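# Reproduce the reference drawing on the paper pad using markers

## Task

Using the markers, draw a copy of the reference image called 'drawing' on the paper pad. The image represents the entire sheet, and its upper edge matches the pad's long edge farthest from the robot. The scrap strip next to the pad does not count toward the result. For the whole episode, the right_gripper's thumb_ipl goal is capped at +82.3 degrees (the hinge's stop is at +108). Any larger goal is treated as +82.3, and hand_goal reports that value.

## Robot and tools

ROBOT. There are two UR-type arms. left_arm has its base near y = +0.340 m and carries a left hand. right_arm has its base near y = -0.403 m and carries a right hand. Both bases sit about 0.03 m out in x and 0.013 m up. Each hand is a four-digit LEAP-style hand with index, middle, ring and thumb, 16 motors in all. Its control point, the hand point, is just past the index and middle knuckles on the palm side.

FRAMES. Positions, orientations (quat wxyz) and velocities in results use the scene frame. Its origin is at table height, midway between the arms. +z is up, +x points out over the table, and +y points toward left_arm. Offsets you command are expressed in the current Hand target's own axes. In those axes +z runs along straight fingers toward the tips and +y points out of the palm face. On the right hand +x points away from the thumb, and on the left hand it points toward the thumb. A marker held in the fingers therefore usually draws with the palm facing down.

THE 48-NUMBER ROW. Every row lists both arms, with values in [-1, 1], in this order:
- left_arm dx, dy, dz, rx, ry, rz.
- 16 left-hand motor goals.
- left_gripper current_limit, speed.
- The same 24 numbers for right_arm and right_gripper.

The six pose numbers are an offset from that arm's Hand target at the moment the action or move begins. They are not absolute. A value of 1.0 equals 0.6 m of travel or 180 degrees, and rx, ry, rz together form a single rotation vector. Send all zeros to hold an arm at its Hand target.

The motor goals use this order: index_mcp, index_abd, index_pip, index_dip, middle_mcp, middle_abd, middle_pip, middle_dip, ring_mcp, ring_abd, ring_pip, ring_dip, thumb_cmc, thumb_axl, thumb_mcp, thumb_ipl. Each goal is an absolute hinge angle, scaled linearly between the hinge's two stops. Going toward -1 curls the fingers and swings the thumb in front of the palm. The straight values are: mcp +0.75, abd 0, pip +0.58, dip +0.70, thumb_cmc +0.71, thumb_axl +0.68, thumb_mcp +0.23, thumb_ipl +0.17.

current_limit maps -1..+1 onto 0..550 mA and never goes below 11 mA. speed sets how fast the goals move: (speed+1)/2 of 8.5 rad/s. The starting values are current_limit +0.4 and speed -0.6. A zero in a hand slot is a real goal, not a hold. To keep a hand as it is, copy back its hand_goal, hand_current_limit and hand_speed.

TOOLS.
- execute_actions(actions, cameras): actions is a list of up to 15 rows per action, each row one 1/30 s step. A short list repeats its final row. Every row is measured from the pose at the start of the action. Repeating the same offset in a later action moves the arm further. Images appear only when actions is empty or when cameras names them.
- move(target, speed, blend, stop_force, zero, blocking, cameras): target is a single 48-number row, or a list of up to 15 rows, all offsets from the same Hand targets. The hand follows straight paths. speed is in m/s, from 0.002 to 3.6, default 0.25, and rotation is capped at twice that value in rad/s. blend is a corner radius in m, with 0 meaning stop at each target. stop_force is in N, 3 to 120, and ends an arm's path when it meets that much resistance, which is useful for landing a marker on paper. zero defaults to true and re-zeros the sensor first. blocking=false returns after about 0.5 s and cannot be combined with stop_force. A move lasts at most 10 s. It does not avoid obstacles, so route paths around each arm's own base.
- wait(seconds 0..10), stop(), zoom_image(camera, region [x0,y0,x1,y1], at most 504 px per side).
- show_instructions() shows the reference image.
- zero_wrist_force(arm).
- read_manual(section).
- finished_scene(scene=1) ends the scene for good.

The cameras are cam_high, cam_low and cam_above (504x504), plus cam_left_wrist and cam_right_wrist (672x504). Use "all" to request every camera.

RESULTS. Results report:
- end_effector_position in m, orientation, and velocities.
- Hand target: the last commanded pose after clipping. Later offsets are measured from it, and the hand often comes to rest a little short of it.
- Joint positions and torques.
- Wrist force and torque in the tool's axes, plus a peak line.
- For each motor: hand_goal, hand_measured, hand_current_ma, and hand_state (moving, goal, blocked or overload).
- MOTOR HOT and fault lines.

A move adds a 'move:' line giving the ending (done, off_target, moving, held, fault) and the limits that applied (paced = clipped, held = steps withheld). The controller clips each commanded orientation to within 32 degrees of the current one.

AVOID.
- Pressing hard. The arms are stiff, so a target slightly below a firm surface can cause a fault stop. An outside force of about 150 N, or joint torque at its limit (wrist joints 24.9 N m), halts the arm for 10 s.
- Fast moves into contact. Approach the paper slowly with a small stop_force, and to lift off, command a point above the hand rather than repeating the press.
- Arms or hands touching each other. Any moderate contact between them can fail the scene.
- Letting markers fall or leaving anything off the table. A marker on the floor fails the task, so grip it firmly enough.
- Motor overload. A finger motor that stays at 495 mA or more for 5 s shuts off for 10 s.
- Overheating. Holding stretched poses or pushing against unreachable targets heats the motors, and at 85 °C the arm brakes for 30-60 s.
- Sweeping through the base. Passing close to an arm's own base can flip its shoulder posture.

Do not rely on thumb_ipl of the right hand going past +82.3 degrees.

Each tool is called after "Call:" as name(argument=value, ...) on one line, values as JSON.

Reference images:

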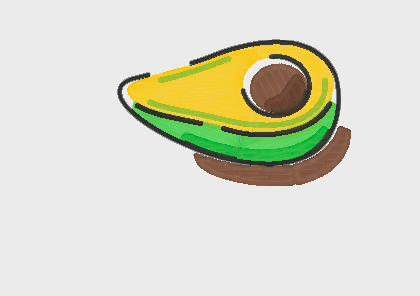

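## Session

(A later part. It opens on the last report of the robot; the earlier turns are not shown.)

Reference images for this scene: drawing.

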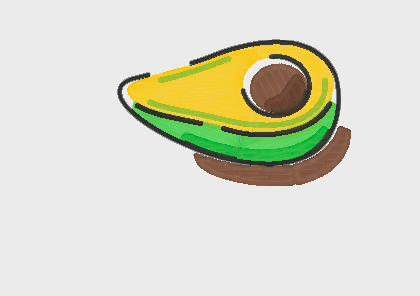

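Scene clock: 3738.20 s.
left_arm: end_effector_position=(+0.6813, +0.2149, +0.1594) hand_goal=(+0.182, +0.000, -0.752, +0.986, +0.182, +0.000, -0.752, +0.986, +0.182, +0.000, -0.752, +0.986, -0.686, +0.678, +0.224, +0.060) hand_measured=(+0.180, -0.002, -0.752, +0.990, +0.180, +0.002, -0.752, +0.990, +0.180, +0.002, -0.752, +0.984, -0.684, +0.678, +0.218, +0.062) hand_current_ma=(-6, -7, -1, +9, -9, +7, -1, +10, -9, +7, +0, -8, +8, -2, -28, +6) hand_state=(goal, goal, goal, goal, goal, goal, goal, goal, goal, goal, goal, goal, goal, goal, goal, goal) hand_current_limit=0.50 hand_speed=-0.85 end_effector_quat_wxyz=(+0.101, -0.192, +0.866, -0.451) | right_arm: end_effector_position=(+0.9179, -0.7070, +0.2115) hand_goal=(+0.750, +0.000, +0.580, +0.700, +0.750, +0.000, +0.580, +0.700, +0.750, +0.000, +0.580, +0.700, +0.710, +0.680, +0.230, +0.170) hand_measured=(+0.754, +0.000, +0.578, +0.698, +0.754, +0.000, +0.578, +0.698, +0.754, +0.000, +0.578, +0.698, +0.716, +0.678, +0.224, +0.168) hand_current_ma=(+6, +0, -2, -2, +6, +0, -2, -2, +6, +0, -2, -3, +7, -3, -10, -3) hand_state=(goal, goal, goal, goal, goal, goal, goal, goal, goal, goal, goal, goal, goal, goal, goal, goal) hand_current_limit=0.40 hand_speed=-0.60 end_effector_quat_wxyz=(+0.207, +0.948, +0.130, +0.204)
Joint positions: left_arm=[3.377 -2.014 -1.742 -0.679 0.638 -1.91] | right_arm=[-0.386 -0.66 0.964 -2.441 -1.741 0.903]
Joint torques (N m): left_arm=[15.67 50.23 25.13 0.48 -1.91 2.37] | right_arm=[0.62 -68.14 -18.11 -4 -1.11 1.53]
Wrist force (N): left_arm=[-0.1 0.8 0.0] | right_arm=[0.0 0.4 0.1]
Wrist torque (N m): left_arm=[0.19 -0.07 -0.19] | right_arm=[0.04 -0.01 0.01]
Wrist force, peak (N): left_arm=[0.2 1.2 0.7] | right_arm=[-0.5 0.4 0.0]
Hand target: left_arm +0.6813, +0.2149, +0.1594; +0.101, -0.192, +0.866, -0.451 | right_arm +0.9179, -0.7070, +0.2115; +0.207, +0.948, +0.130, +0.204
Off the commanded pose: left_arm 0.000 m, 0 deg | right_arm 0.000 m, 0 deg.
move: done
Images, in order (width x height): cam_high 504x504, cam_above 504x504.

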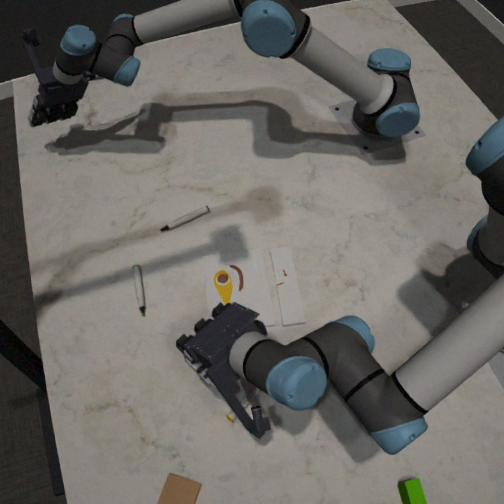

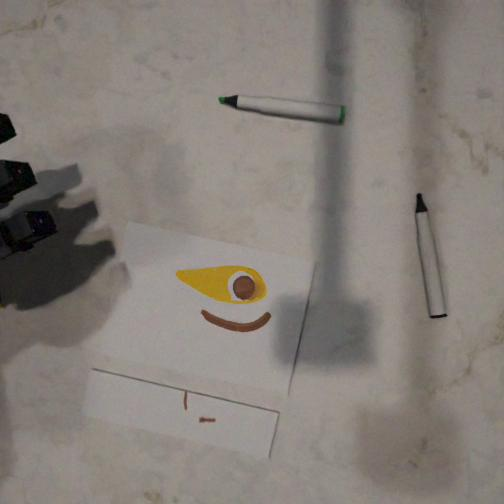

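Call:
move(target=[0.1787,0.1075,-0.3298,0,0,0,0.182,0,-0.752,0.985,0.182,0,-0.752,0.985,0.182,0,-0.752,0.985,-0.686,0.677,0.2247,0.0595,0.5,-0.85,0.2904,-0.9887,-0.2903,0.1854,0.0827,0.6465,0.182,0,-0.752,0.985,0.182,0,-0.752,0.985,0.182,0,-0.752,0.985,-0.686,0.677,0.2247,0.0595,0.5,-0.85], speed=0.2, cameras=["cam_high","cam_above","cam_right_wrist"])

Scene clock: 3969.13 s.
left_arm: end_effector_position=(+0.4998, +0.3500, +0.2196) hand_goal=(+0.182, +0.000, -0.752, +0.986, +0.182, +0.000, -0.752, +0.986, +0.182, +0.000, -0.752, +0.986, -0.686, +0.678, +0.224, +0.060) hand_measured=(+0.180, -0.002, -0.752, +0.990, +0.180, +0.002, -0.752, +0.990, +0.180, +0.002, -0.752, +0.984, -0.684, +0.678, +0.218, +0.062) hand_current_ma=(-6, -7, -1, +9, -9, +7, -1, +10, -9, +7, +0, -8, +8, -2, -28, +6) hand_state=(goal, goal, goal, goal, goal, goal, goal, goal, goal, goal, goal, goal, goal, goal, goal, goal) hand_current_limit=0.50 hand_speed=-0.85 end_effector_quat_wxyz=(+0.101, -0.192, +0.866, -0.451) | right_arm: end_effector_position=(+0.8990, -0.0679, +0.1506) hand_goal=(+0.182, +0.000, -0.752, +0.986, +0.182, +0.000, -0.752, +0.986, +0.182, +0.000, -0.752, +0.986, -0.686, +0.678, +0.224, +0.060) hand_measured=(+0.184, +0.000, -0.744, +0.984, +0.184, +0.000, -0.744, +0.984, +0.184, +0.000, -0.744, +0.984, -0.682, +0.678, +0.222, +0.062) hand_current_ma=(+2, +0, +11, -2, +2, +0, +10, -2, +2, +0, +11, -3, +6, +0, -2, +1) hand_state=(goal, goal, goal, goal, goal, goal, goal, goal, goal, goal, goal, goal, goal, goal, goal, goal) hand_current_limit=0.50 hand_speed=-0.85 end_effector_quat_wxyz=(+0.311, -0.596, +0.657, -0.341)
Joint positions: left_arm=[3.764 -1.52 -2.023 -1.428 0.634 -1.252] | right_arm=[0.213 -0.572 0.918 -2.847 -1.855 3.35]
Joint torques (N m): left_arm=[16.09 28.74 21.46 -0.05 1.04 2.35] | right_arm=[7.12 -45.88 -27.54 -4.58 -1.78 1.99]
Wrist force (N): left_arm=[0.4 0.5 0.1] | right_arm=[1.1 1.3 -1.0]
Wrist torque (N m): left_arm=[0.14 -0.12 -0.19] | right_arm=[0.16 -0.03 -0.01]
Wrist force, peak (N): left_arm=[0.6 0.9 0.1] | right_arm=[1.4 2.1 -1.1]
Hand target: left_arm +0.4998, +0.3501, +0.2196; +0.101, -0.192, +0.866, -0.451 | right_arm +0.8990, -0.0678, +0.1506; +0.311, -0.596, +0.657, -0.341
Off the commanded pose: left_arm 0.000 m, 0 deg | right_arm 0.000 m, 0 deg.
move: done
Images, in order (width x height): cam_high 504x504, cam_above 504x504, cam_right_wrist 672x504.

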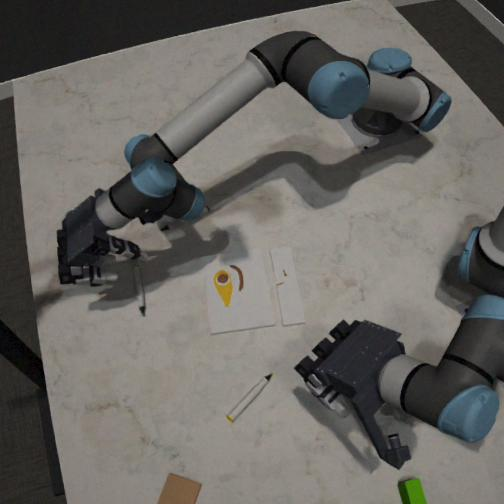

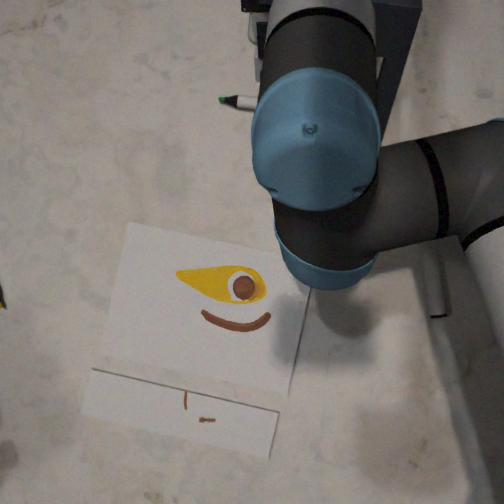

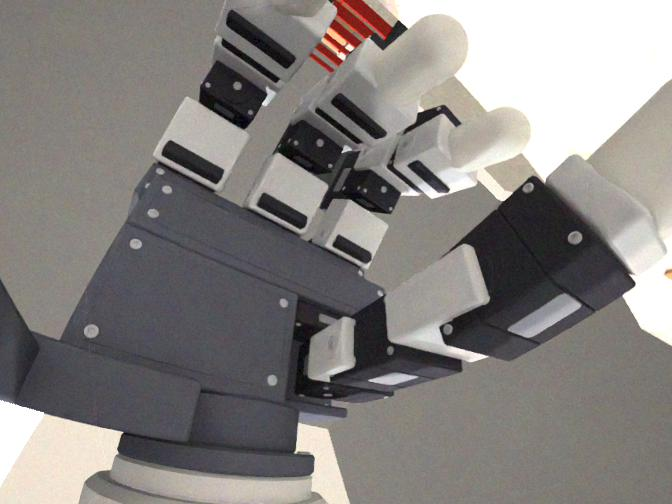

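Call:
zoom_image(camera="cam_high", region=[40, 180, 200, 340])

Call:
zoom_image(camera="cam_above", region=[200, 0, 440, 240])

Scaled by 3.150 from the camera's 504x504 image, which has a finer 720x720 frame.

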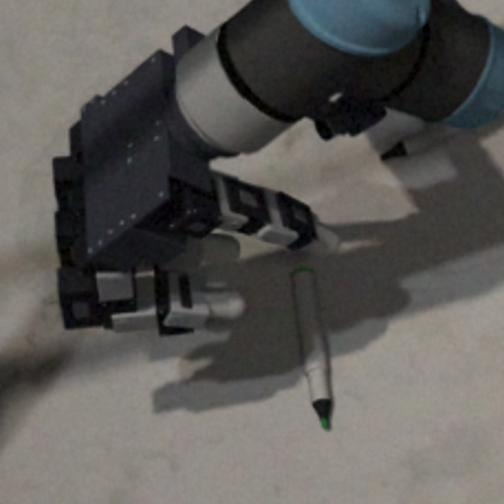

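Scaled by 2.100 from the camera's 504x504 image, which has a finer 720x720 frame.

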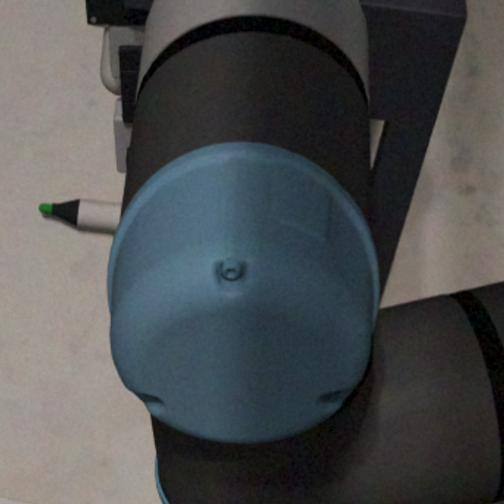

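Call:
move(target=[0,0,0,0,0,0,0.182,0,-0.752,0.985,0.182,0,-0.752,0.985,0.182,0,-0.752,0.985,-0.686,0.677,0.2247,0.0595,0.5,-0.85,0,0.1235,0.0865,0,0,0,0.182,0,-0.752,0.985,0.182,0,-0.752,0.985,0.182,0,-0.752,0.985,-0.686,0.677,0.2247,0.0595,0.5,-0.85], speed=0.1, cameras=["cam_high","cam_above","cam_low"])

Call:
zoom_image(camera="cam_high", region=[60, 200, 180, 320])

Call:
zoom_image(camera="cam_low", region=[80, 240, 260, 360])

Scene clock: 3983.73 s.
left_arm: end_effector_position=(+0.4998, +0.3501, +0.2196) hand_goal=(+0.182, +0.000, -0.752, +0.986, +0.182, +0.000, -0.752, +0.986, +0.182, +0.000, -0.752, +0.986, -0.686, +0.678, +0.224, +0.060) hand_measured=(+0.180, -0.002, -0.752, +0.990, +0.180, +0.002, -0.752, +0.990, +0.180, +0.002, -0.752, +0.984, -0.684, +0.678, +0.218, +0.062) hand_current_ma=(-6, -7, -1, +9, -9, +7, -1, +10, -9, +7, +0, -8, +8, -2, -28, +6) hand_state=(goal, goal, goal, goal, goal, goal, goal, goal, goal, goal, goal, goal, goal, goal, goal, goal) hand_current_limit=0.50 hand_speed=-0.85 end_effector_quat_wxyz=(+0.101, -0.192, +0.866, -0.451) | right_arm: end_effector_position=(+0.8990, -0.0677, +0.0602) hand_goal=(+0.182, +0.000, -0.752, +0.986, +0.182, +0.000, -0.752, +0.986, +0.182, +0.000, -0.752, +0.986, -0.686, +0.678, +0.224, +0.060) hand_measured=(+0.184, +0.000, -0.744, +0.984, +0.184, +0.000, -0.744, +0.984, +0.184, +0.000, -0.744, +0.984, -0.682, +0.678, +0.222, +0.062) hand_current_ma=(+2, +0, +11, -2, +2, +0, +10, -2, +2, +0, +11, -3, +6, +0, -2, +1) hand_state=(goal, goal, goal, goal, goal, goal, goal, goal, goal, goal, goal, goal, goal, goal, goal, goal) hand_current_limit=0.50 hand_speed=-0.85 end_effector_quat_wxyz=(+0.311, -0.596, +0.657, -0.341)
Joint positions: left_arm=[3.764 -1.52 -2.023 -1.428 0.634 -1.251] | right_arm=[0.213 -0.465 0.953 -2.989 -1.855 3.35]
Joint torques (N m): left_arm=[15.78 28.97 27.85 0.02 0.95 2.4] | right_arm=[7.41 -47.16 -27.94 -4.35 -1.91 1.51]
Wrist force (N): left_arm=[0.4 0.7 0.3] | right_arm=[1.2 1.7 -0.9]
Wrist torque (N m): left_arm=[0.16 -0.12 -0.19] | right_arm=[0.19 -0.03 0.01]
Wrist force, peak (N): left_arm=[0.6 0.8 0.2] | right_arm=[1.2 2.3 -0.9]
Hand target: left_arm +0.4998, +0.3501, +0.2196; +0.101, -0.192, +0.866, -0.451 | right_arm +0.8990, -0.0677, +0.0601; +0.311, -0.596, +0.657, -0.341
Off the commanded pose: left_arm 0.000 m, 0 deg | right_arm 0.000 m, 0 deg.
move: done
Images, in order (width x height): cam_high 504x504, cam_low 504x504, cam_above 504x504.

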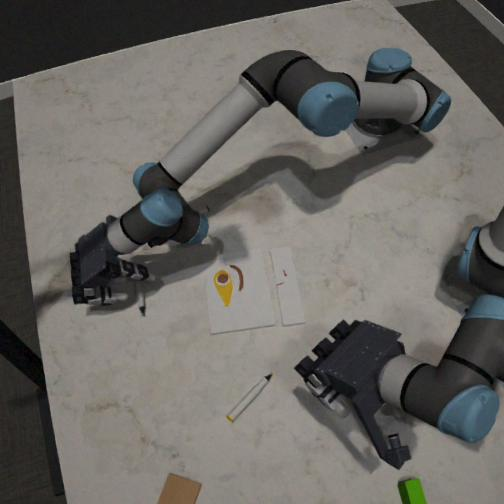

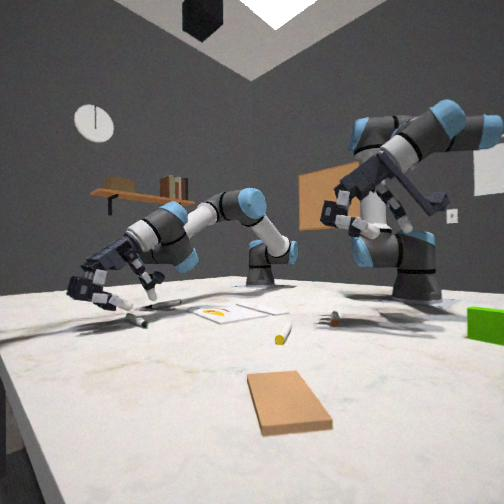

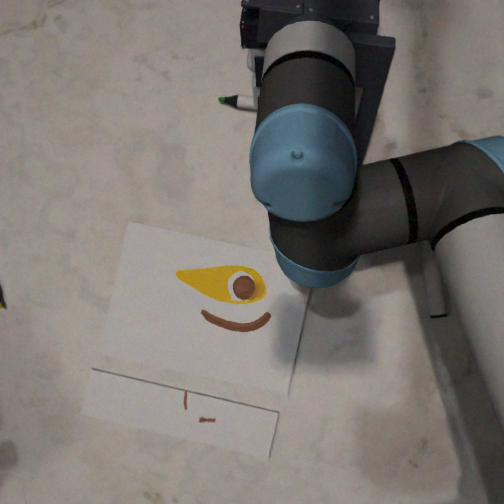

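Scaled by 4.200 from the camera's 504x504 image, which has a finer 720x720 frame.

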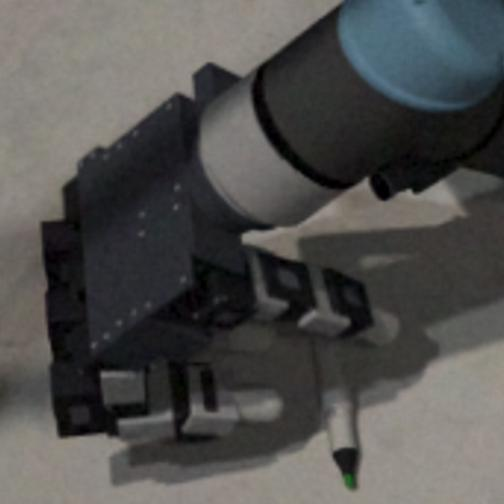

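Scaled by 2.800 from the camera's 504x504 image, which has a finer 720x720 frame.

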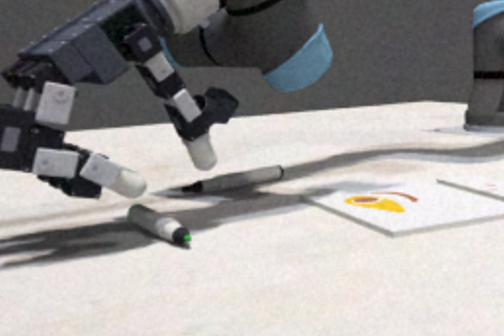

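Call:
move(target=[0,0,0,0,0,0,0.182,0,-0.752,0.985,0.182,0,-0.752,0.985,0.182,0,-0.752,0.985,-0.686,0.677,0.2247,0.0595,0.5,-0.85,0,0.0341,0.0239,0,0,0,0.182,0,-0.752,0.985,0.182,0,-0.752,0.985,0.182,0,-0.752,0.985,-0.686,0.677,0.2247,0.0595,0.5,-0.85], speed=0.04, cameras=["cam_high","cam_low"])

Call:
zoom_image(camera="cam_high", region=[60, 200, 180, 320])

Call:
zoom_image(camera="cam_low", region=[60, 250, 220, 350])

Scene clock: 3998.27 s.
left_arm: end_effector_position=(+0.4998, +0.3501, +0.2196) hand_goal=(+0.182, +0.000, -0.752, +0.986, +0.182, +0.000, -0.752, +0.986, +0.182, +0.000, -0.752, +0.986, -0.686, +0.678, +0.224, +0.060) hand_measured=(+0.180, -0.002, -0.752, +0.990, +0.180, +0.002, -0.752, +0.990, +0.180, +0.002, -0.752, +0.984, -0.684, +0.678, +0.218, +0.062) hand_current_ma=(-6, -7, -1, +9, -9, +7, -1, +10, -9, +7, +0, -8, +8, -2, -28, +6) hand_state=(goal, goal, goal, goal, goal, goal, goal, goal, goal, goal, goal, goal, goal, goal, goal, goal) hand_current_limit=0.50 hand_speed=-0.85 end_effector_quat_wxyz=(+0.101, -0.192, +0.866, -0.451) | right_arm: end_effector_position=(+0.8990, -0.0677, +0.0352) hand_goal=(+0.182, +0.000, -0.752, +0.986, +0.182, +0.000, -0.752, +0.986, +0.182, +0.000, -0.752, +0.986, -0.686, +0.678, +0.224, +0.060) hand_measured=(+0.184, +0.000, -0.744, +0.984, +0.184, +0.000, -0.744, +0.984, +0.184, +0.000, -0.744, +0.984, -0.682, +0.678, +0.222, +0.062) hand_current_ma=(+2, +0, +11, -2, +2, +0, +10, -2, +2, +0, +11, -3, +6, +0, -2, +1) hand_state=(goal, goal, goal, goal, goal, goal, goal, goal, goal, goal, goal, goal, goal, goal, goal, goal) hand_current_limit=0.50 hand_speed=-0.85 end_effector_quat_wxyz=(+0.311, -0.596, +0.657, -0.341)
Joint positions: left_arm=[3.764 -1.52 -2.023 -1.428 0.634 -1.251] | right_arm=[0.213 -0.43 0.952 -3.022 -1.855 3.35]
Joint torques (N m): left_arm=[15.22 29.07 27.7 -0.04 0.65 2.31] | right_arm=[7.76 -47.46 -26.12 -4.78 -1.92 1.24]
Wrist force (N): left_arm=[0.4 0.6 0.2] | right_arm=[1.5 1.9 -0.8]
Wrist torque (N m): left_arm=[0.15 -0.11 -0.19] | right_arm=[0.22 -0.08 0.04]
Wrist force, peak (N): left_arm=[0.6 0.8 0.2] | right_arm=[1.2 2.3 -1.1]
Hand target: left_arm +0.4998, +0.3501, +0.2196; +0.101, -0.192, +0.866, -0.451 | right_arm +0.8990, -0.0677, +0.0351; +0.311, -0.596, +0.657, -0.341
Off the commanded pose: left_arm 0.000 m, 0 deg | right_arm 0.000 m, 0 deg.
move: done
Images, in order (width x height): cam_high 504x504, cam_low 504x504.

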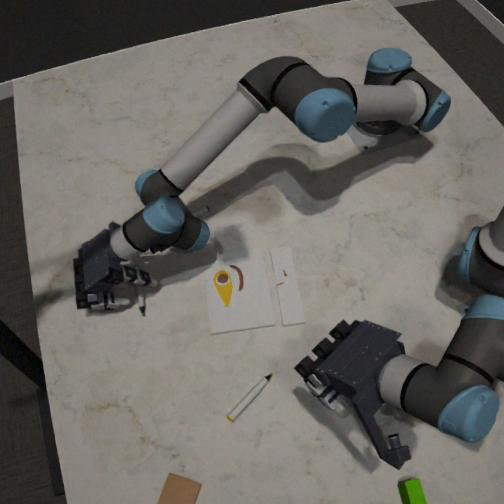

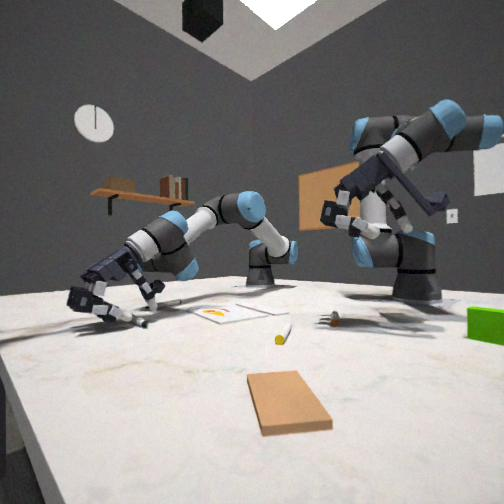

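Scaled by 4.200 from the camera's 504x504 image, which has a finer 720x720 frame.

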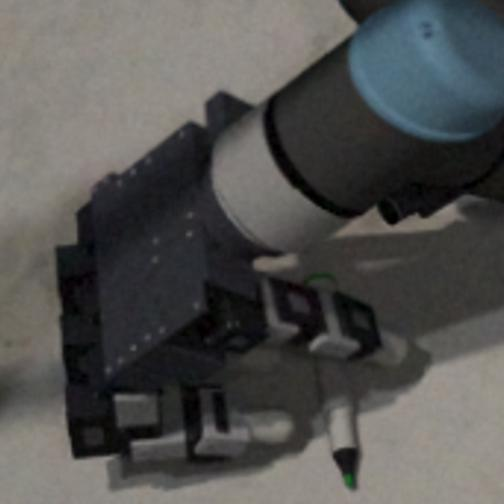

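Scaled by 3.150 from the camera's 504x504 image, which has a finer 720x720 frame.

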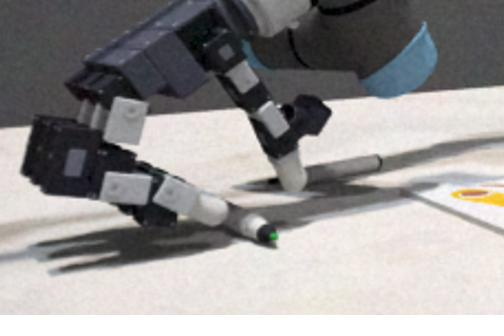

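Call:
move(target=[0,0,0,0,0,0,0.182,0,-0.752,0.985,0.182,0,-0.752,0.985,0.182,0,-0.752,0.985,-0.686,0.677,0.2247,0.0595,0.5,-0.85,0,0.0341,0.0239,0,0,0,0.182,0,-0.752,0.985,0.182,0,-0.752,0.985,0.182,0,-0.752,0.985,-0.686,0.677,0.2247,0.0595,0.5,-0.85], speed=0.012, stop_force=4, cameras=["cam_high","cam_low","cam_right_wrist"])

Call:
zoom_image(camera="cam_high", region=[60, 200, 180, 320])

Call:
zoom_image(camera="cam_low", region=[60, 250, 220, 350])

Scene clock: 4012.10 s.
left_arm: end_effector_position=(+0.4998, +0.3501, +0.2196) hand_goal=(+0.182, +0.000, -0.752, +0.986, +0.182, +0.000, -0.752, +0.986, +0.182, +0.000, -0.752, +0.986, -0.686, +0.678, +0.224, +0.060) hand_measured=(+0.180, -0.002, -0.752, +0.990, +0.180, +0.002, -0.752, +0.990, +0.180, +0.002, -0.752, +0.984, -0.684, +0.678, +0.218, +0.062) hand_current_ma=(-6, -7, -1, +9, -9, +7, -1, +10, -9, +7, +0, -8, +8, -2, -28, +6) hand_state=(goal, goal, goal, goal, goal, goal, goal, goal, goal, goal, goal, goal, goal, goal, goal, goal) hand_current_limit=0.50 hand_speed=-0.85 end_effector_quat_wxyz=(+0.101, -0.192, +0.866, -0.451) | right_arm: end_effector_position=(+0.8990, -0.0676, +0.0172) hand_goal=(+0.182, +0.000, -0.752, +0.986, +0.182, +0.000, -0.752, +0.986, +0.182, +0.000, -0.752, +0.986, -0.686, +0.678, +0.224, +0.060) hand_measured=(+0.180, +0.000, -0.756, +0.984, +0.180, +0.000, -0.756, +0.984, +0.180, +0.000, -0.756, +0.984, -0.682, +0.678, +0.222, +0.062) hand_current_ma=(-1, +0, -5, -2, -1, +0, -5, -2, -2, +0, -5, -3, +6, +0, -2, +1) hand_state=(goal, goal, goal, goal, goal, goal, goal, goal, goal, goal, goal, goal, goal, goal, goal, goal) hand_current_limit=0.50 hand_speed=-0.85 end_effector_quat_wxyz=(+0.311, -0.596, +0.657, -0.341)
Joint positions: left_arm=[3.764 -1.52 -2.023 -1.428 0.634 -1.251] | right_arm=[0.213 -0.403 0.948 -3.045 -1.855 3.35]
Joint torques (N m): left_arm=[15.03 27.56 26.53 0.01 0.35 2.37] | right_arm=[6.56 -72.26 -11.7 0.2 -1.7 1.82]
Wrist force (N): left_arm=[0.5 0.5 0.1] | right_arm=[0.9 1.3 -1.5]
Wrist torque (N m): left_arm=[0.14 -0.13 -0.18] | right_arm=[0.17 0.00 -0.03]
Wrist force, peak (N): left_arm=[0.7 0.7 0.3] | right_arm=[1.1 -3.0 -1.6]
Hand target: left_arm +0.4998, +0.3501, +0.2196; +0.101, -0.192, +0.866, -0.451 | right_arm +0.8990, -0.0676, +0.0172; +0.311, -0.596, +0.657, -0.341 (not the last commanded pose)
Off the commanded pose: left_arm 0.000 m, 0 deg | right_arm 0.007 m, 0 deg.
move: contact (right_arm)
Images, in order (width x height): cam_high 504x504, cam_low 504x504, cam_right_wrist 672x504.

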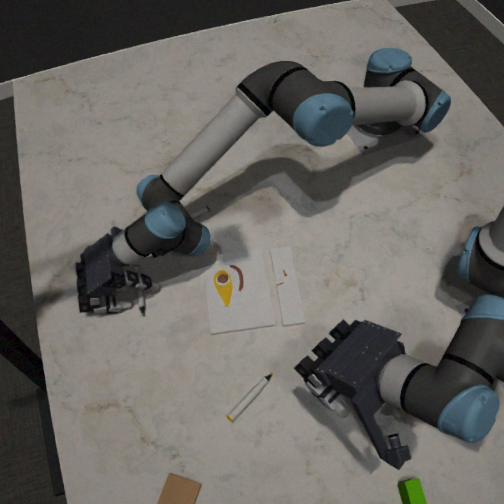

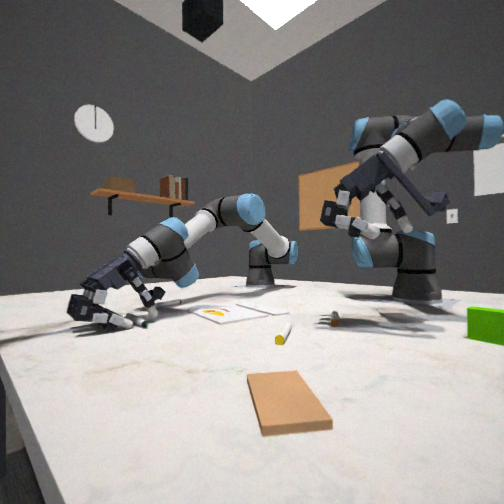

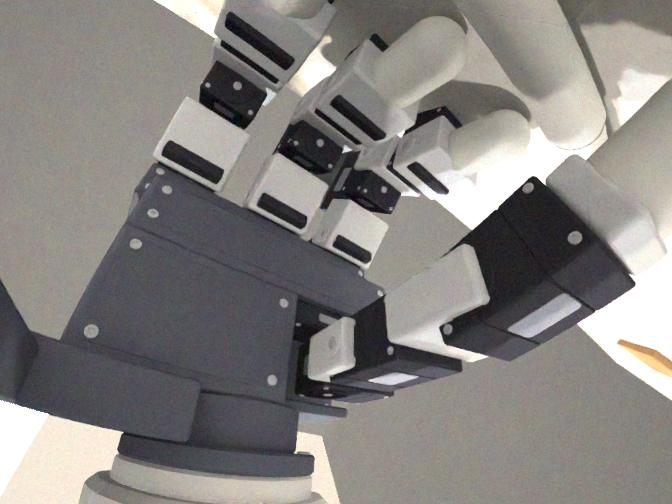

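Scaled by 4.200 from the camera's 504x504 image, which has a finer 720x720 frame.

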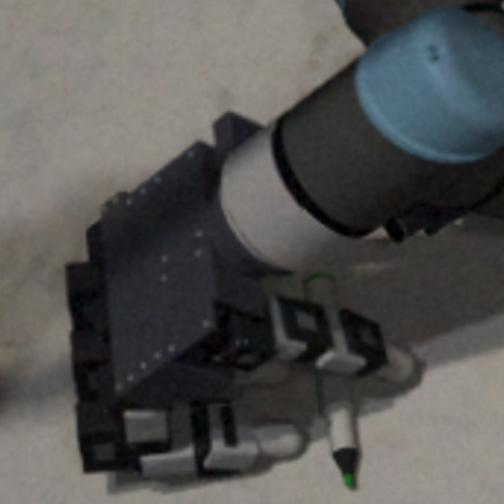

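Scaled by 3.150 from the camera's 504x504 image, which has a finer 720x720 frame.

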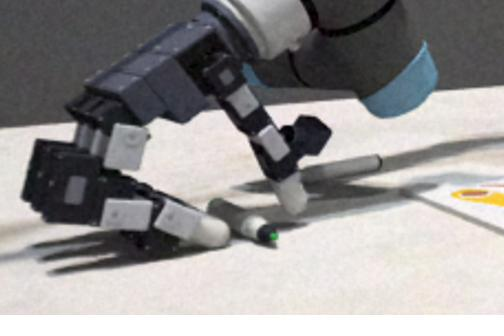

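Call:
move(target=[0,0,0,0,0,0,0.182,0,-0.752,0.985,0.182,0,-0.752,0.985,0.182,0,-0.752,0.985,-0.686,0.677,0.2247,0.0595,0.5,-0.85,0,-0.0034,-0.0024,0,0,0,0.182,0,-0.752,0.985,0.182,0,-0.752,0.985,0.182,0,-0.752,0.985,-0.686,0.677,0.2247,0.0595,0.5,-0.88], speed=0.02)

Call:
move(target=[0,0,0,0,0,0,0.182,0,-0.752,0.985,0.182,0,-0.752,0.985,0.182,0,-0.752,0.985,-0.686,0.677,0.2247,0.0595,0.5,-0.85,0,0,0,0,0,0,0.182,0,-0.752,0.985,0.182,0,-0.752,0.985,0.182,0,-0.752,0.985,-0.686,0.677,-0.12,0.0595,0.5,-0.88], speed=0.02)

Call:
move(target=[0,0,0,0,0,0,0.182,0,-0.752,0.985,0.182,0,-0.752,0.985,0.182,0,-0.752,0.985,-0.686,0.677,0.2247,0.0595,0.5,-0.85,0,0,0,0,0,0,0.13,0,-0.78,0.985,0.13,0,-0.78,0.985,0.13,0,-0.78,0.985,-0.686,0.677,-0.14,0.03,0.68,-0.88], speed=0.02, cameras=["cam_low","cam_above","cam_high"])

Call:
zoom_image(camera="cam_low", region=[60, 250, 220, 350])

Call:
zoom_image(camera="cam_high", region=[60, 200, 180, 320])

Scene clock: 4028.20 s.
left_arm: end_effector_position=(+0.4998, +0.3501, +0.2196) hand_goal=(+0.182, +0.000, -0.752, +0.986, +0.182, +0.000, -0.752, +0.986, +0.182, +0.000, -0.752, +0.986, -0.686, +0.678, +0.224, +0.060) hand_measured=(+0.180, -0.002, -0.752, +0.990, +0.180, +0.002, -0.752, +0.990, +0.180, +0.002, -0.752, +0.984, -0.684, +0.678, +0.218, +0.062) hand_current_ma=(-6, -7, -1, +9, -9, +7, -1, +10, -9, +7, +0, -8, +8, -2, -28, +6) hand_state=(goal, goal, goal, goal, goal, goal, goal, goal, goal, goal, goal, goal, goal, goal, goal, goal) hand_current_limit=0.50 hand_speed=-0.85 end_effector_quat_wxyz=(+0.101, -0.192, +0.866, -0.451) | right_arm: end_effector_position=(+0.8990, -0.0676, +0.0196) hand_goal=(+0.182, +0.000, -0.752, +0.986, +0.182, +0.000, -0.752, +0.986, +0.182, +0.000, -0.752, +0.986, -0.686, +0.678, +0.224, +0.060) hand_measured=(+0.180, +0.000, -0.752, +0.984, +0.180, +0.000, -0.752, +0.984, +0.180, +0.000, -0.752, +0.984, -0.682, +0.678, +0.222, +0.062) hand_current_ma=(-1, +0, +0, -2, -1, +0, +0, -2, -2, +0, +0, -3, +6, +0, -2, +1) hand_state=(goal, goal, goal, goal, goal, goal, goal, goal, goal, goal, goal, goal, goal, goal, goal, goal) hand_current_limit=0.50 hand_speed=-0.88 end_effector_quat_wxyz=(+0.311, -0.596, +0.657, -0.341)
Joint positions: left_arm=[3.764 -1.52 -2.023 -1.428 0.634 -1.251] | right_arm=[0.213 -0.407 0.949 -3.042 -1.855 3.35]
Joint torques (N m): left_arm=[14.7 26.99 27.14 0.03 0.1 2.26] | right_arm=[4.33 -71.72 -12.13 -0.02 -1.37 1.41]
Wrist force (N): left_arm=[0.4 0.6 0.2] | right_arm=[1.2 1.5 -1.0]
Wrist torque (N m): left_arm=[0.15 -0.11 -0.19] | right_arm=[0.19 -0.04 0.00]
Wrist force, peak (N): left_arm=[0.9 0.6 0.0] | right_arm=[1.2 1.4 -2.0]
Hand target: left_arm +0.4998, +0.3501, +0.2196; +0.101, -0.192, +0.866, -0.451 | right_arm +0.8990, -0.0676, +0.0197; +0.311, -0.596, +0.657, -0.341
Off the commanded pose: left_arm 0.000 m, 0 deg | right_arm 0.000 m, 0 deg.
move: done

Scene clock: 4029.43 s.
left_arm: end_effector_position=(+0.4998, +0.3501, +0.2196) hand_goal=(+0.182, +0.000, -0.752, +0.986, +0.182, +0.000, -0.752, +0.986, +0.182, +0.000, -0.752, +0.986, -0.686, +0.678, +0.224, +0.060) hand_measured=(+0.180, -0.002, -0.752, +0.990, +0.180, +0.002, -0.752, +0.990, +0.180, +0.002, -0.752, +0.984, -0.684, +0.678, +0.218, +0.062) hand_current_ma=(-6, -7, -1, +9, -9, +7, -1, +10, -9, +7, +0, -8, +8, -2, -28, +6) hand_state=(goal, goal, goal, goal, goal, goal, goal, goal, goal, goal, goal, goal, goal, goal, goal, goal) hand_current_limit=0.50 hand_speed=-0.85 end_effector_quat_wxyz=(+0.101, -0.192, +0.866, -0.451) | right_arm: end_effector_position=(+0.8990, -0.0676, +0.0197) hand_goal=(+0.182, +0.000, -0.752, +0.986, +0.182, +0.000, -0.752, +0.986, +0.182, +0.000, -0.752, +0.986, -0.686, +0.678, -0.120, +0.060) hand_measured=(+0.186, +0.000, -0.754, +0.984, +0.186, +0.000, -0.754, +0.984, +0.180, +0.000, -0.752, +0.984, -0.684, +0.678, -0.030, +0.080) hand_current_ma=(+6, +0, -1, -2, +6, +0, -1, -2, -2, +0, +0, -3, +2, +0, +403, +56) hand_state=(goal, goal, goal, goal, goal, goal, goal, goal, goal, goal, goal, goal, goal, goal, blocked, goal) hand_current_limit=0.50 hand_speed=-0.88 end_effector_quat_wxyz=(+0.311, -0.596, +0.657, -0.341)
Joint positions: left_arm=[3.764 -1.52 -2.023 -1.428 0.634 -1.251] | right_arm=[0.213 -0.407 0.949 -3.042 -1.855 3.35]
Joint torques (N m): left_arm=[15.08 27.19 27.67 0.09 0.01 2.39] | right_arm=[2.88 -66.78 -12.11 0.17 -1.21 1.04]
Wrist force (N): left_arm=[0.5 0.4 0.1] | right_arm=[1.2 -1.6 -4.2]
Wrist torque (N m): left_arm=[0.14 -0.13 -0.17] | right_arm=[-0.01 -0.02 0.00]
Wrist force, peak (N): left_arm=[0.7 0.6 0.4] | right_arm=[1.7 -1.6 -4.2]
Hand target: left_arm +0.4998, +0.3501, +0.2196; +0.101, -0.192, +0.866, -0.451 | right_arm +0.8990, -0.0676, +0.0197; +0.311, -0.596, +0.657, -0.341
Off the commanded pose: left_arm 0.000 m, 0 deg | right_arm 0.000 m, 0 deg.
move: done

Scene clock: 4029.93 s.
left_arm: end_effector_position=(+0.4998, +0.3501, +0.2196) hand_goal=(+0.182, +0.000, -0.752, +0.986, +0.182, +0.000, -0.752, +0.986, +0.182, +0.000, -0.752, +0.986, -0.686, +0.678, +0.224, +0.060) hand_measured=(+0.180, -0.002, -0.752, +0.990, +0.180, +0.002, -0.752, +0.990, +0.180, +0.002, -0.752, +0.984, -0.684, +0.678, +0.218, +0.062) hand_current_ma=(-6, -7, -1, +9, -9, +7, -1, +10, -9, +7, +0, -8, +8, -2, -28, +6) hand_state=(goal, goal, goal, goal, goal, goal, goal, goal, goal, goal, goal, goal, goal, goal, goal, goal) hand_current_limit=0.50 hand_speed=-0.85 end_effector_quat_wxyz=(+0.101, -0.192, +0.866, -0.451) | right_arm: end_effector_position=(+0.8990, -0.0676, +0.0197) hand_goal=(+0.130, +0.000, -0.780, +0.986, +0.130, +0.000, -0.780, +0.986, +0.130, +0.000, -0.780, +0.986, -0.686, +0.678, -0.140, +0.030) hand_measured=(+0.186, +0.000, -0.762, +0.988, +0.178, +0.000, -0.762, +0.990, +0.150, +0.000, -0.766, +0.986, -0.682, +0.678, -0.032, +0.080) hand_current_ma=(+165, +0, +34, +3, +136, +0, +32, +3, +43, +0, +24, +0, +5, +0, +462, +194) hand_state=(blocked, goal, goal, goal, blocked, goal, goal, goal, blocked, goal, goal, goal, goal, goal, blocked, blocked) hand_current_limit=0.68 hand_speed=-0.88 end_effector_quat_wxyz=(+0.311, -0.596, +0.657, -0.341)
Joint positions: left_arm=[3.764 -1.52 -2.023 -1.428 0.634 -1.251] | right_arm=[0.213 -0.407 0.949 -3.042 -1.855 3.35]
Joint torques (N m): left_arm=[14.63 27.11 27.1 0 -0.06 2.41] | right_arm=[1.89 -61.48 -12.38 0.1 -1.13 1]
Wrist force (N): left_arm=[0.4 0.5 0.4] | right_arm=[1.1 0.9 -1.6]
Wrist torque (N m): left_arm=[0.13 -0.11 -0.18] | right_arm=[0.14 -0.05 0.01]
Wrist force, peak (N): left_arm=[0.7 0.8 0.2] | right_arm=[1.3 -1.4 -4.0]
Hand target: left_arm +0.4998, +0.3501, +0.2196; +0.101, -0.192, +0.866, -0.451 | right_arm +0.8990, -0.0676, +0.0197; +0.311, -0.596, +0.657, -0.341
Off the commanded pose: left_arm 0.000 m, 0 deg | right_arm 0.000 m, 0 deg.
move: done
Images, in order (width x height): cam_high 504x504, cam_low 504x504, cam_above 504x504.

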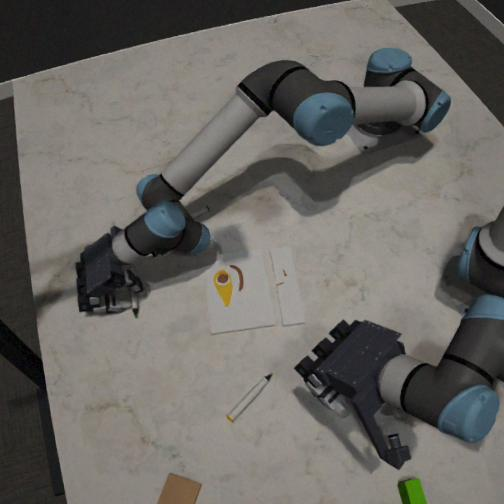

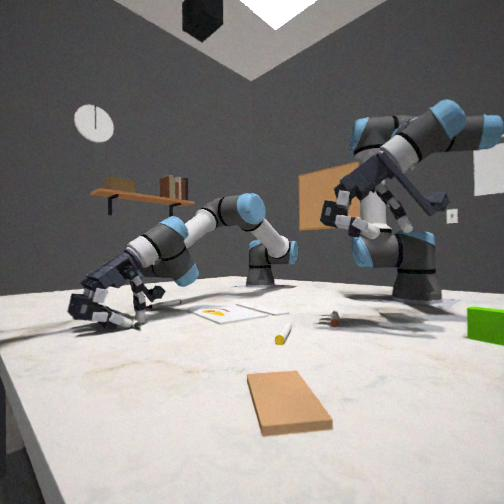

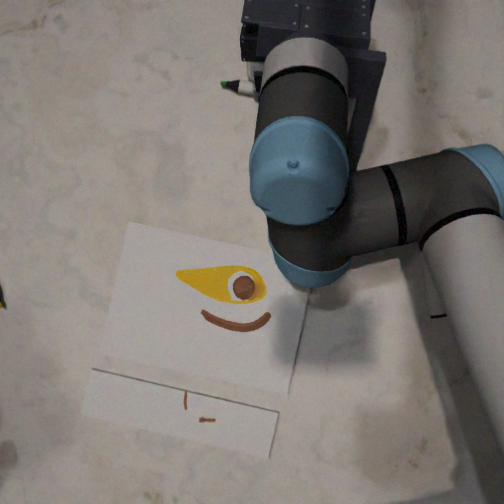

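Scaled by 3.150 from the camera's 504x504 image, which has a finer 720x720 frame.

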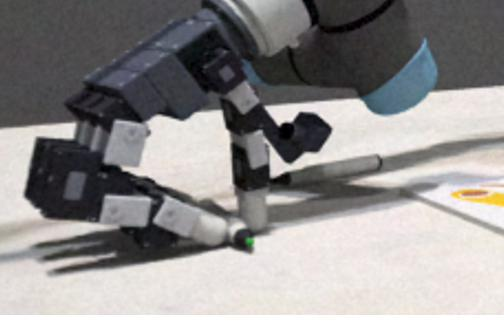

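Scaled by 4.200 from the camera's 504x504 image, which has a finer 720x720 frame.

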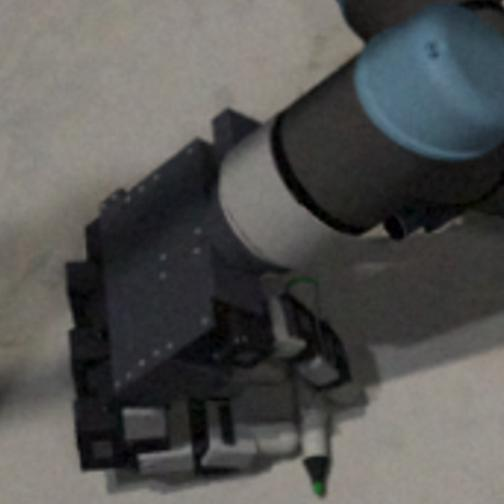

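Call:
move(target=[[0,0,0,0,0,0,0.182,0,-0.752,0.985,0.182,0,-0.752,0.985,0.182,0,-0.752,0.985,-0.686,0.677,0.2247,0.0595,0.5,-0.85,0,-0.0273,-0.0191,0,0,0,0.13,0,-0.78,0.985,0.13,0,-0.78,0.985,0.13,0,-0.78,0.985,-0.686,0.677,-0.14,0.03,0.68,-0.88],[0,0,0,0,0,0,0.182,0,-0.752,0.985,0.182,0,-0.752,0.985,0.182,0,-0.752,0.985,-0.686,0.677,0.2247,0.0595,0.5,-0.85,0,-0.2321,-0.1626,0,0,0,0.13,0,-0.78,0.985,0.13,0,-0.78,0.985,0.13,0,-0.78,0.985,-0.686,0.677,-0.14,0.03,0.68,-0.88]], speed=[0.03,0.1], blend=[0.005,0], cameras=["cam_high","cam_low","cam_right_wrist"])

Call:
zoom_image(camera="cam_high", region=[40, 180, 200, 340])

Scene clock: 4045.63 s.
left_arm: end_effector_position=(+0.4998, +0.3501, +0.2196) hand_goal=(+0.182, +0.000, -0.752, +0.986, +0.182, +0.000, -0.752, +0.986, +0.182, +0.000, -0.752, +0.986, -0.686, +0.678, +0.224, +0.060) hand_measured=(+0.180, -0.002, -0.752, +0.990, +0.180, +0.002, -0.752, +0.990, +0.180, +0.002, -0.752, +0.984, -0.684, +0.678, +0.218, +0.062) hand_current_ma=(-6, -7, -1, +9, -9, +7, -1, +10, -9, +7, +0, -8, +8, -2, -28, +6) hand_state=(goal, goal, goal, goal, goal, goal, goal, goal, goal, goal, goal, goal, goal, goal, goal, goal) hand_current_limit=0.50 hand_speed=-0.85 end_effector_quat_wxyz=(+0.101, -0.192, +0.866, -0.451) | right_arm: end_effector_position=(+0.8990, -0.0679, +0.1896) hand_goal=(+0.130, +0.000, -0.780, +0.986, +0.130, +0.000, -0.780, +0.986, +0.130, +0.000, -0.780, +0.986, -0.686, +0.678, -0.140, +0.030) hand_measured=(+0.186, +0.000, -0.762, +0.992, +0.178, +0.000, -0.762, +0.990, +0.148, +0.000, -0.766, +0.986, -0.682, +0.678, -0.032, +0.080) hand_current_ma=(+165, +0, +32, +9, +136, +0, +32, +5, +40, +0, +24, +1, +6, +0, +462, +194) hand_state=(blocked, goal, goal, goal, blocked, goal, goal, goal, goal, goal, goal, goal, goal, goal, blocked, blocked) hand_current_limit=0.68 hand_speed=-0.88 end_effector_quat_wxyz=(+0.311, -0.596, +0.657, -0.341)
Joint positions: left_arm=[3.764 -1.52 -2.023 -1.428 0.634 -1.251] | right_arm=[0.213 -0.608 0.884 -2.776 -1.855 3.35]
Joint torques (N m): left_arm=[15.39 25.56 27.3 0.13 -0.5 2.3] | right_arm=[-6.15 -70.34 -29.46 0.1 0.29 0.46]
Wrist force (N): left_arm=[0.5 0.4 0.2] | right_arm=[1.4 2.0 -0.9]
Wrist torque (N m): left_arm=[0.12 -0.13 -0.17] | right_arm=[0.22 -0.05 0.03]
Wrist force, peak (N): left_arm=[0.7 0.6 0.4] | right_arm=[1.0 2.2 -1.4]
Hand target: left_arm +0.4998, +0.3501, +0.2196; +0.101, -0.192, +0.866, -0.451 | right_arm +0.8990, -0.0679, +0.1897; +0.311, -0.596, +0.657, -0.341
Off the commanded pose: left_arm 0.000 m, 0 deg | right_arm 0.000 m, 0 deg.
move: done
Images, in order (width x height): cam_high 504x504, cam_low 504x504, cam_right_wrist 672x504.

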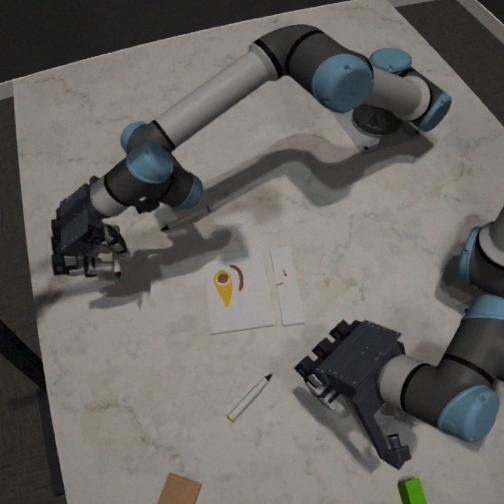

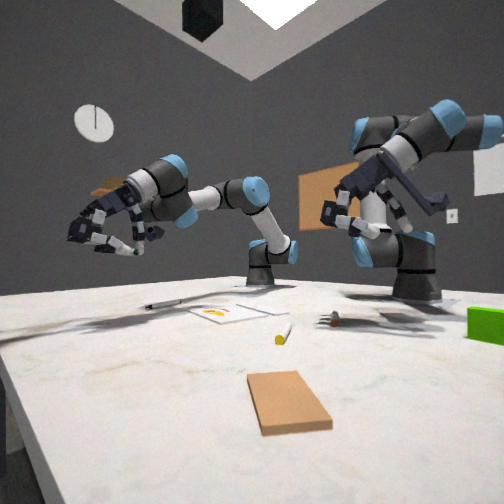

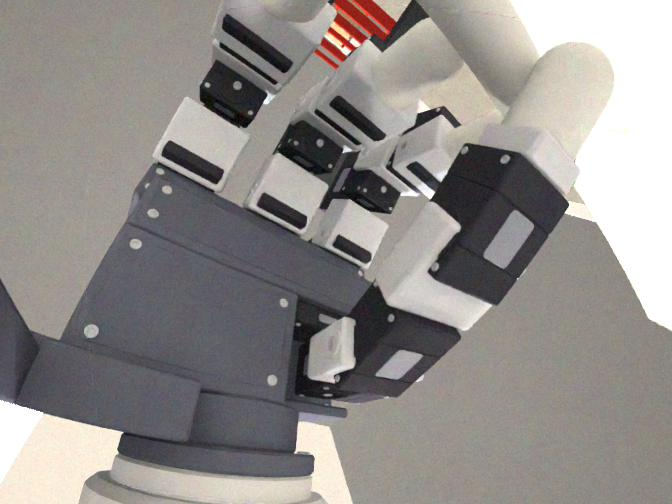

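Scaled by 3.150 from the camera's 504x504 image, which has a finer 720x720 frame.

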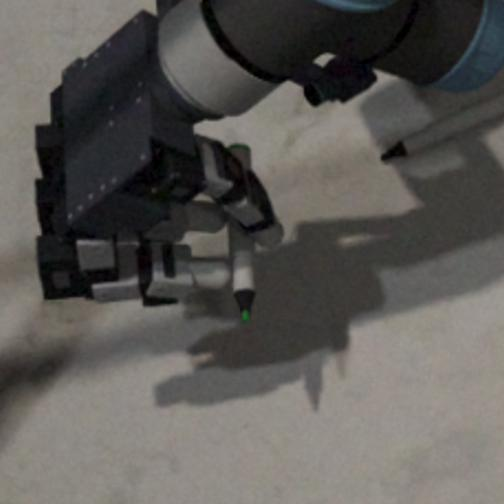

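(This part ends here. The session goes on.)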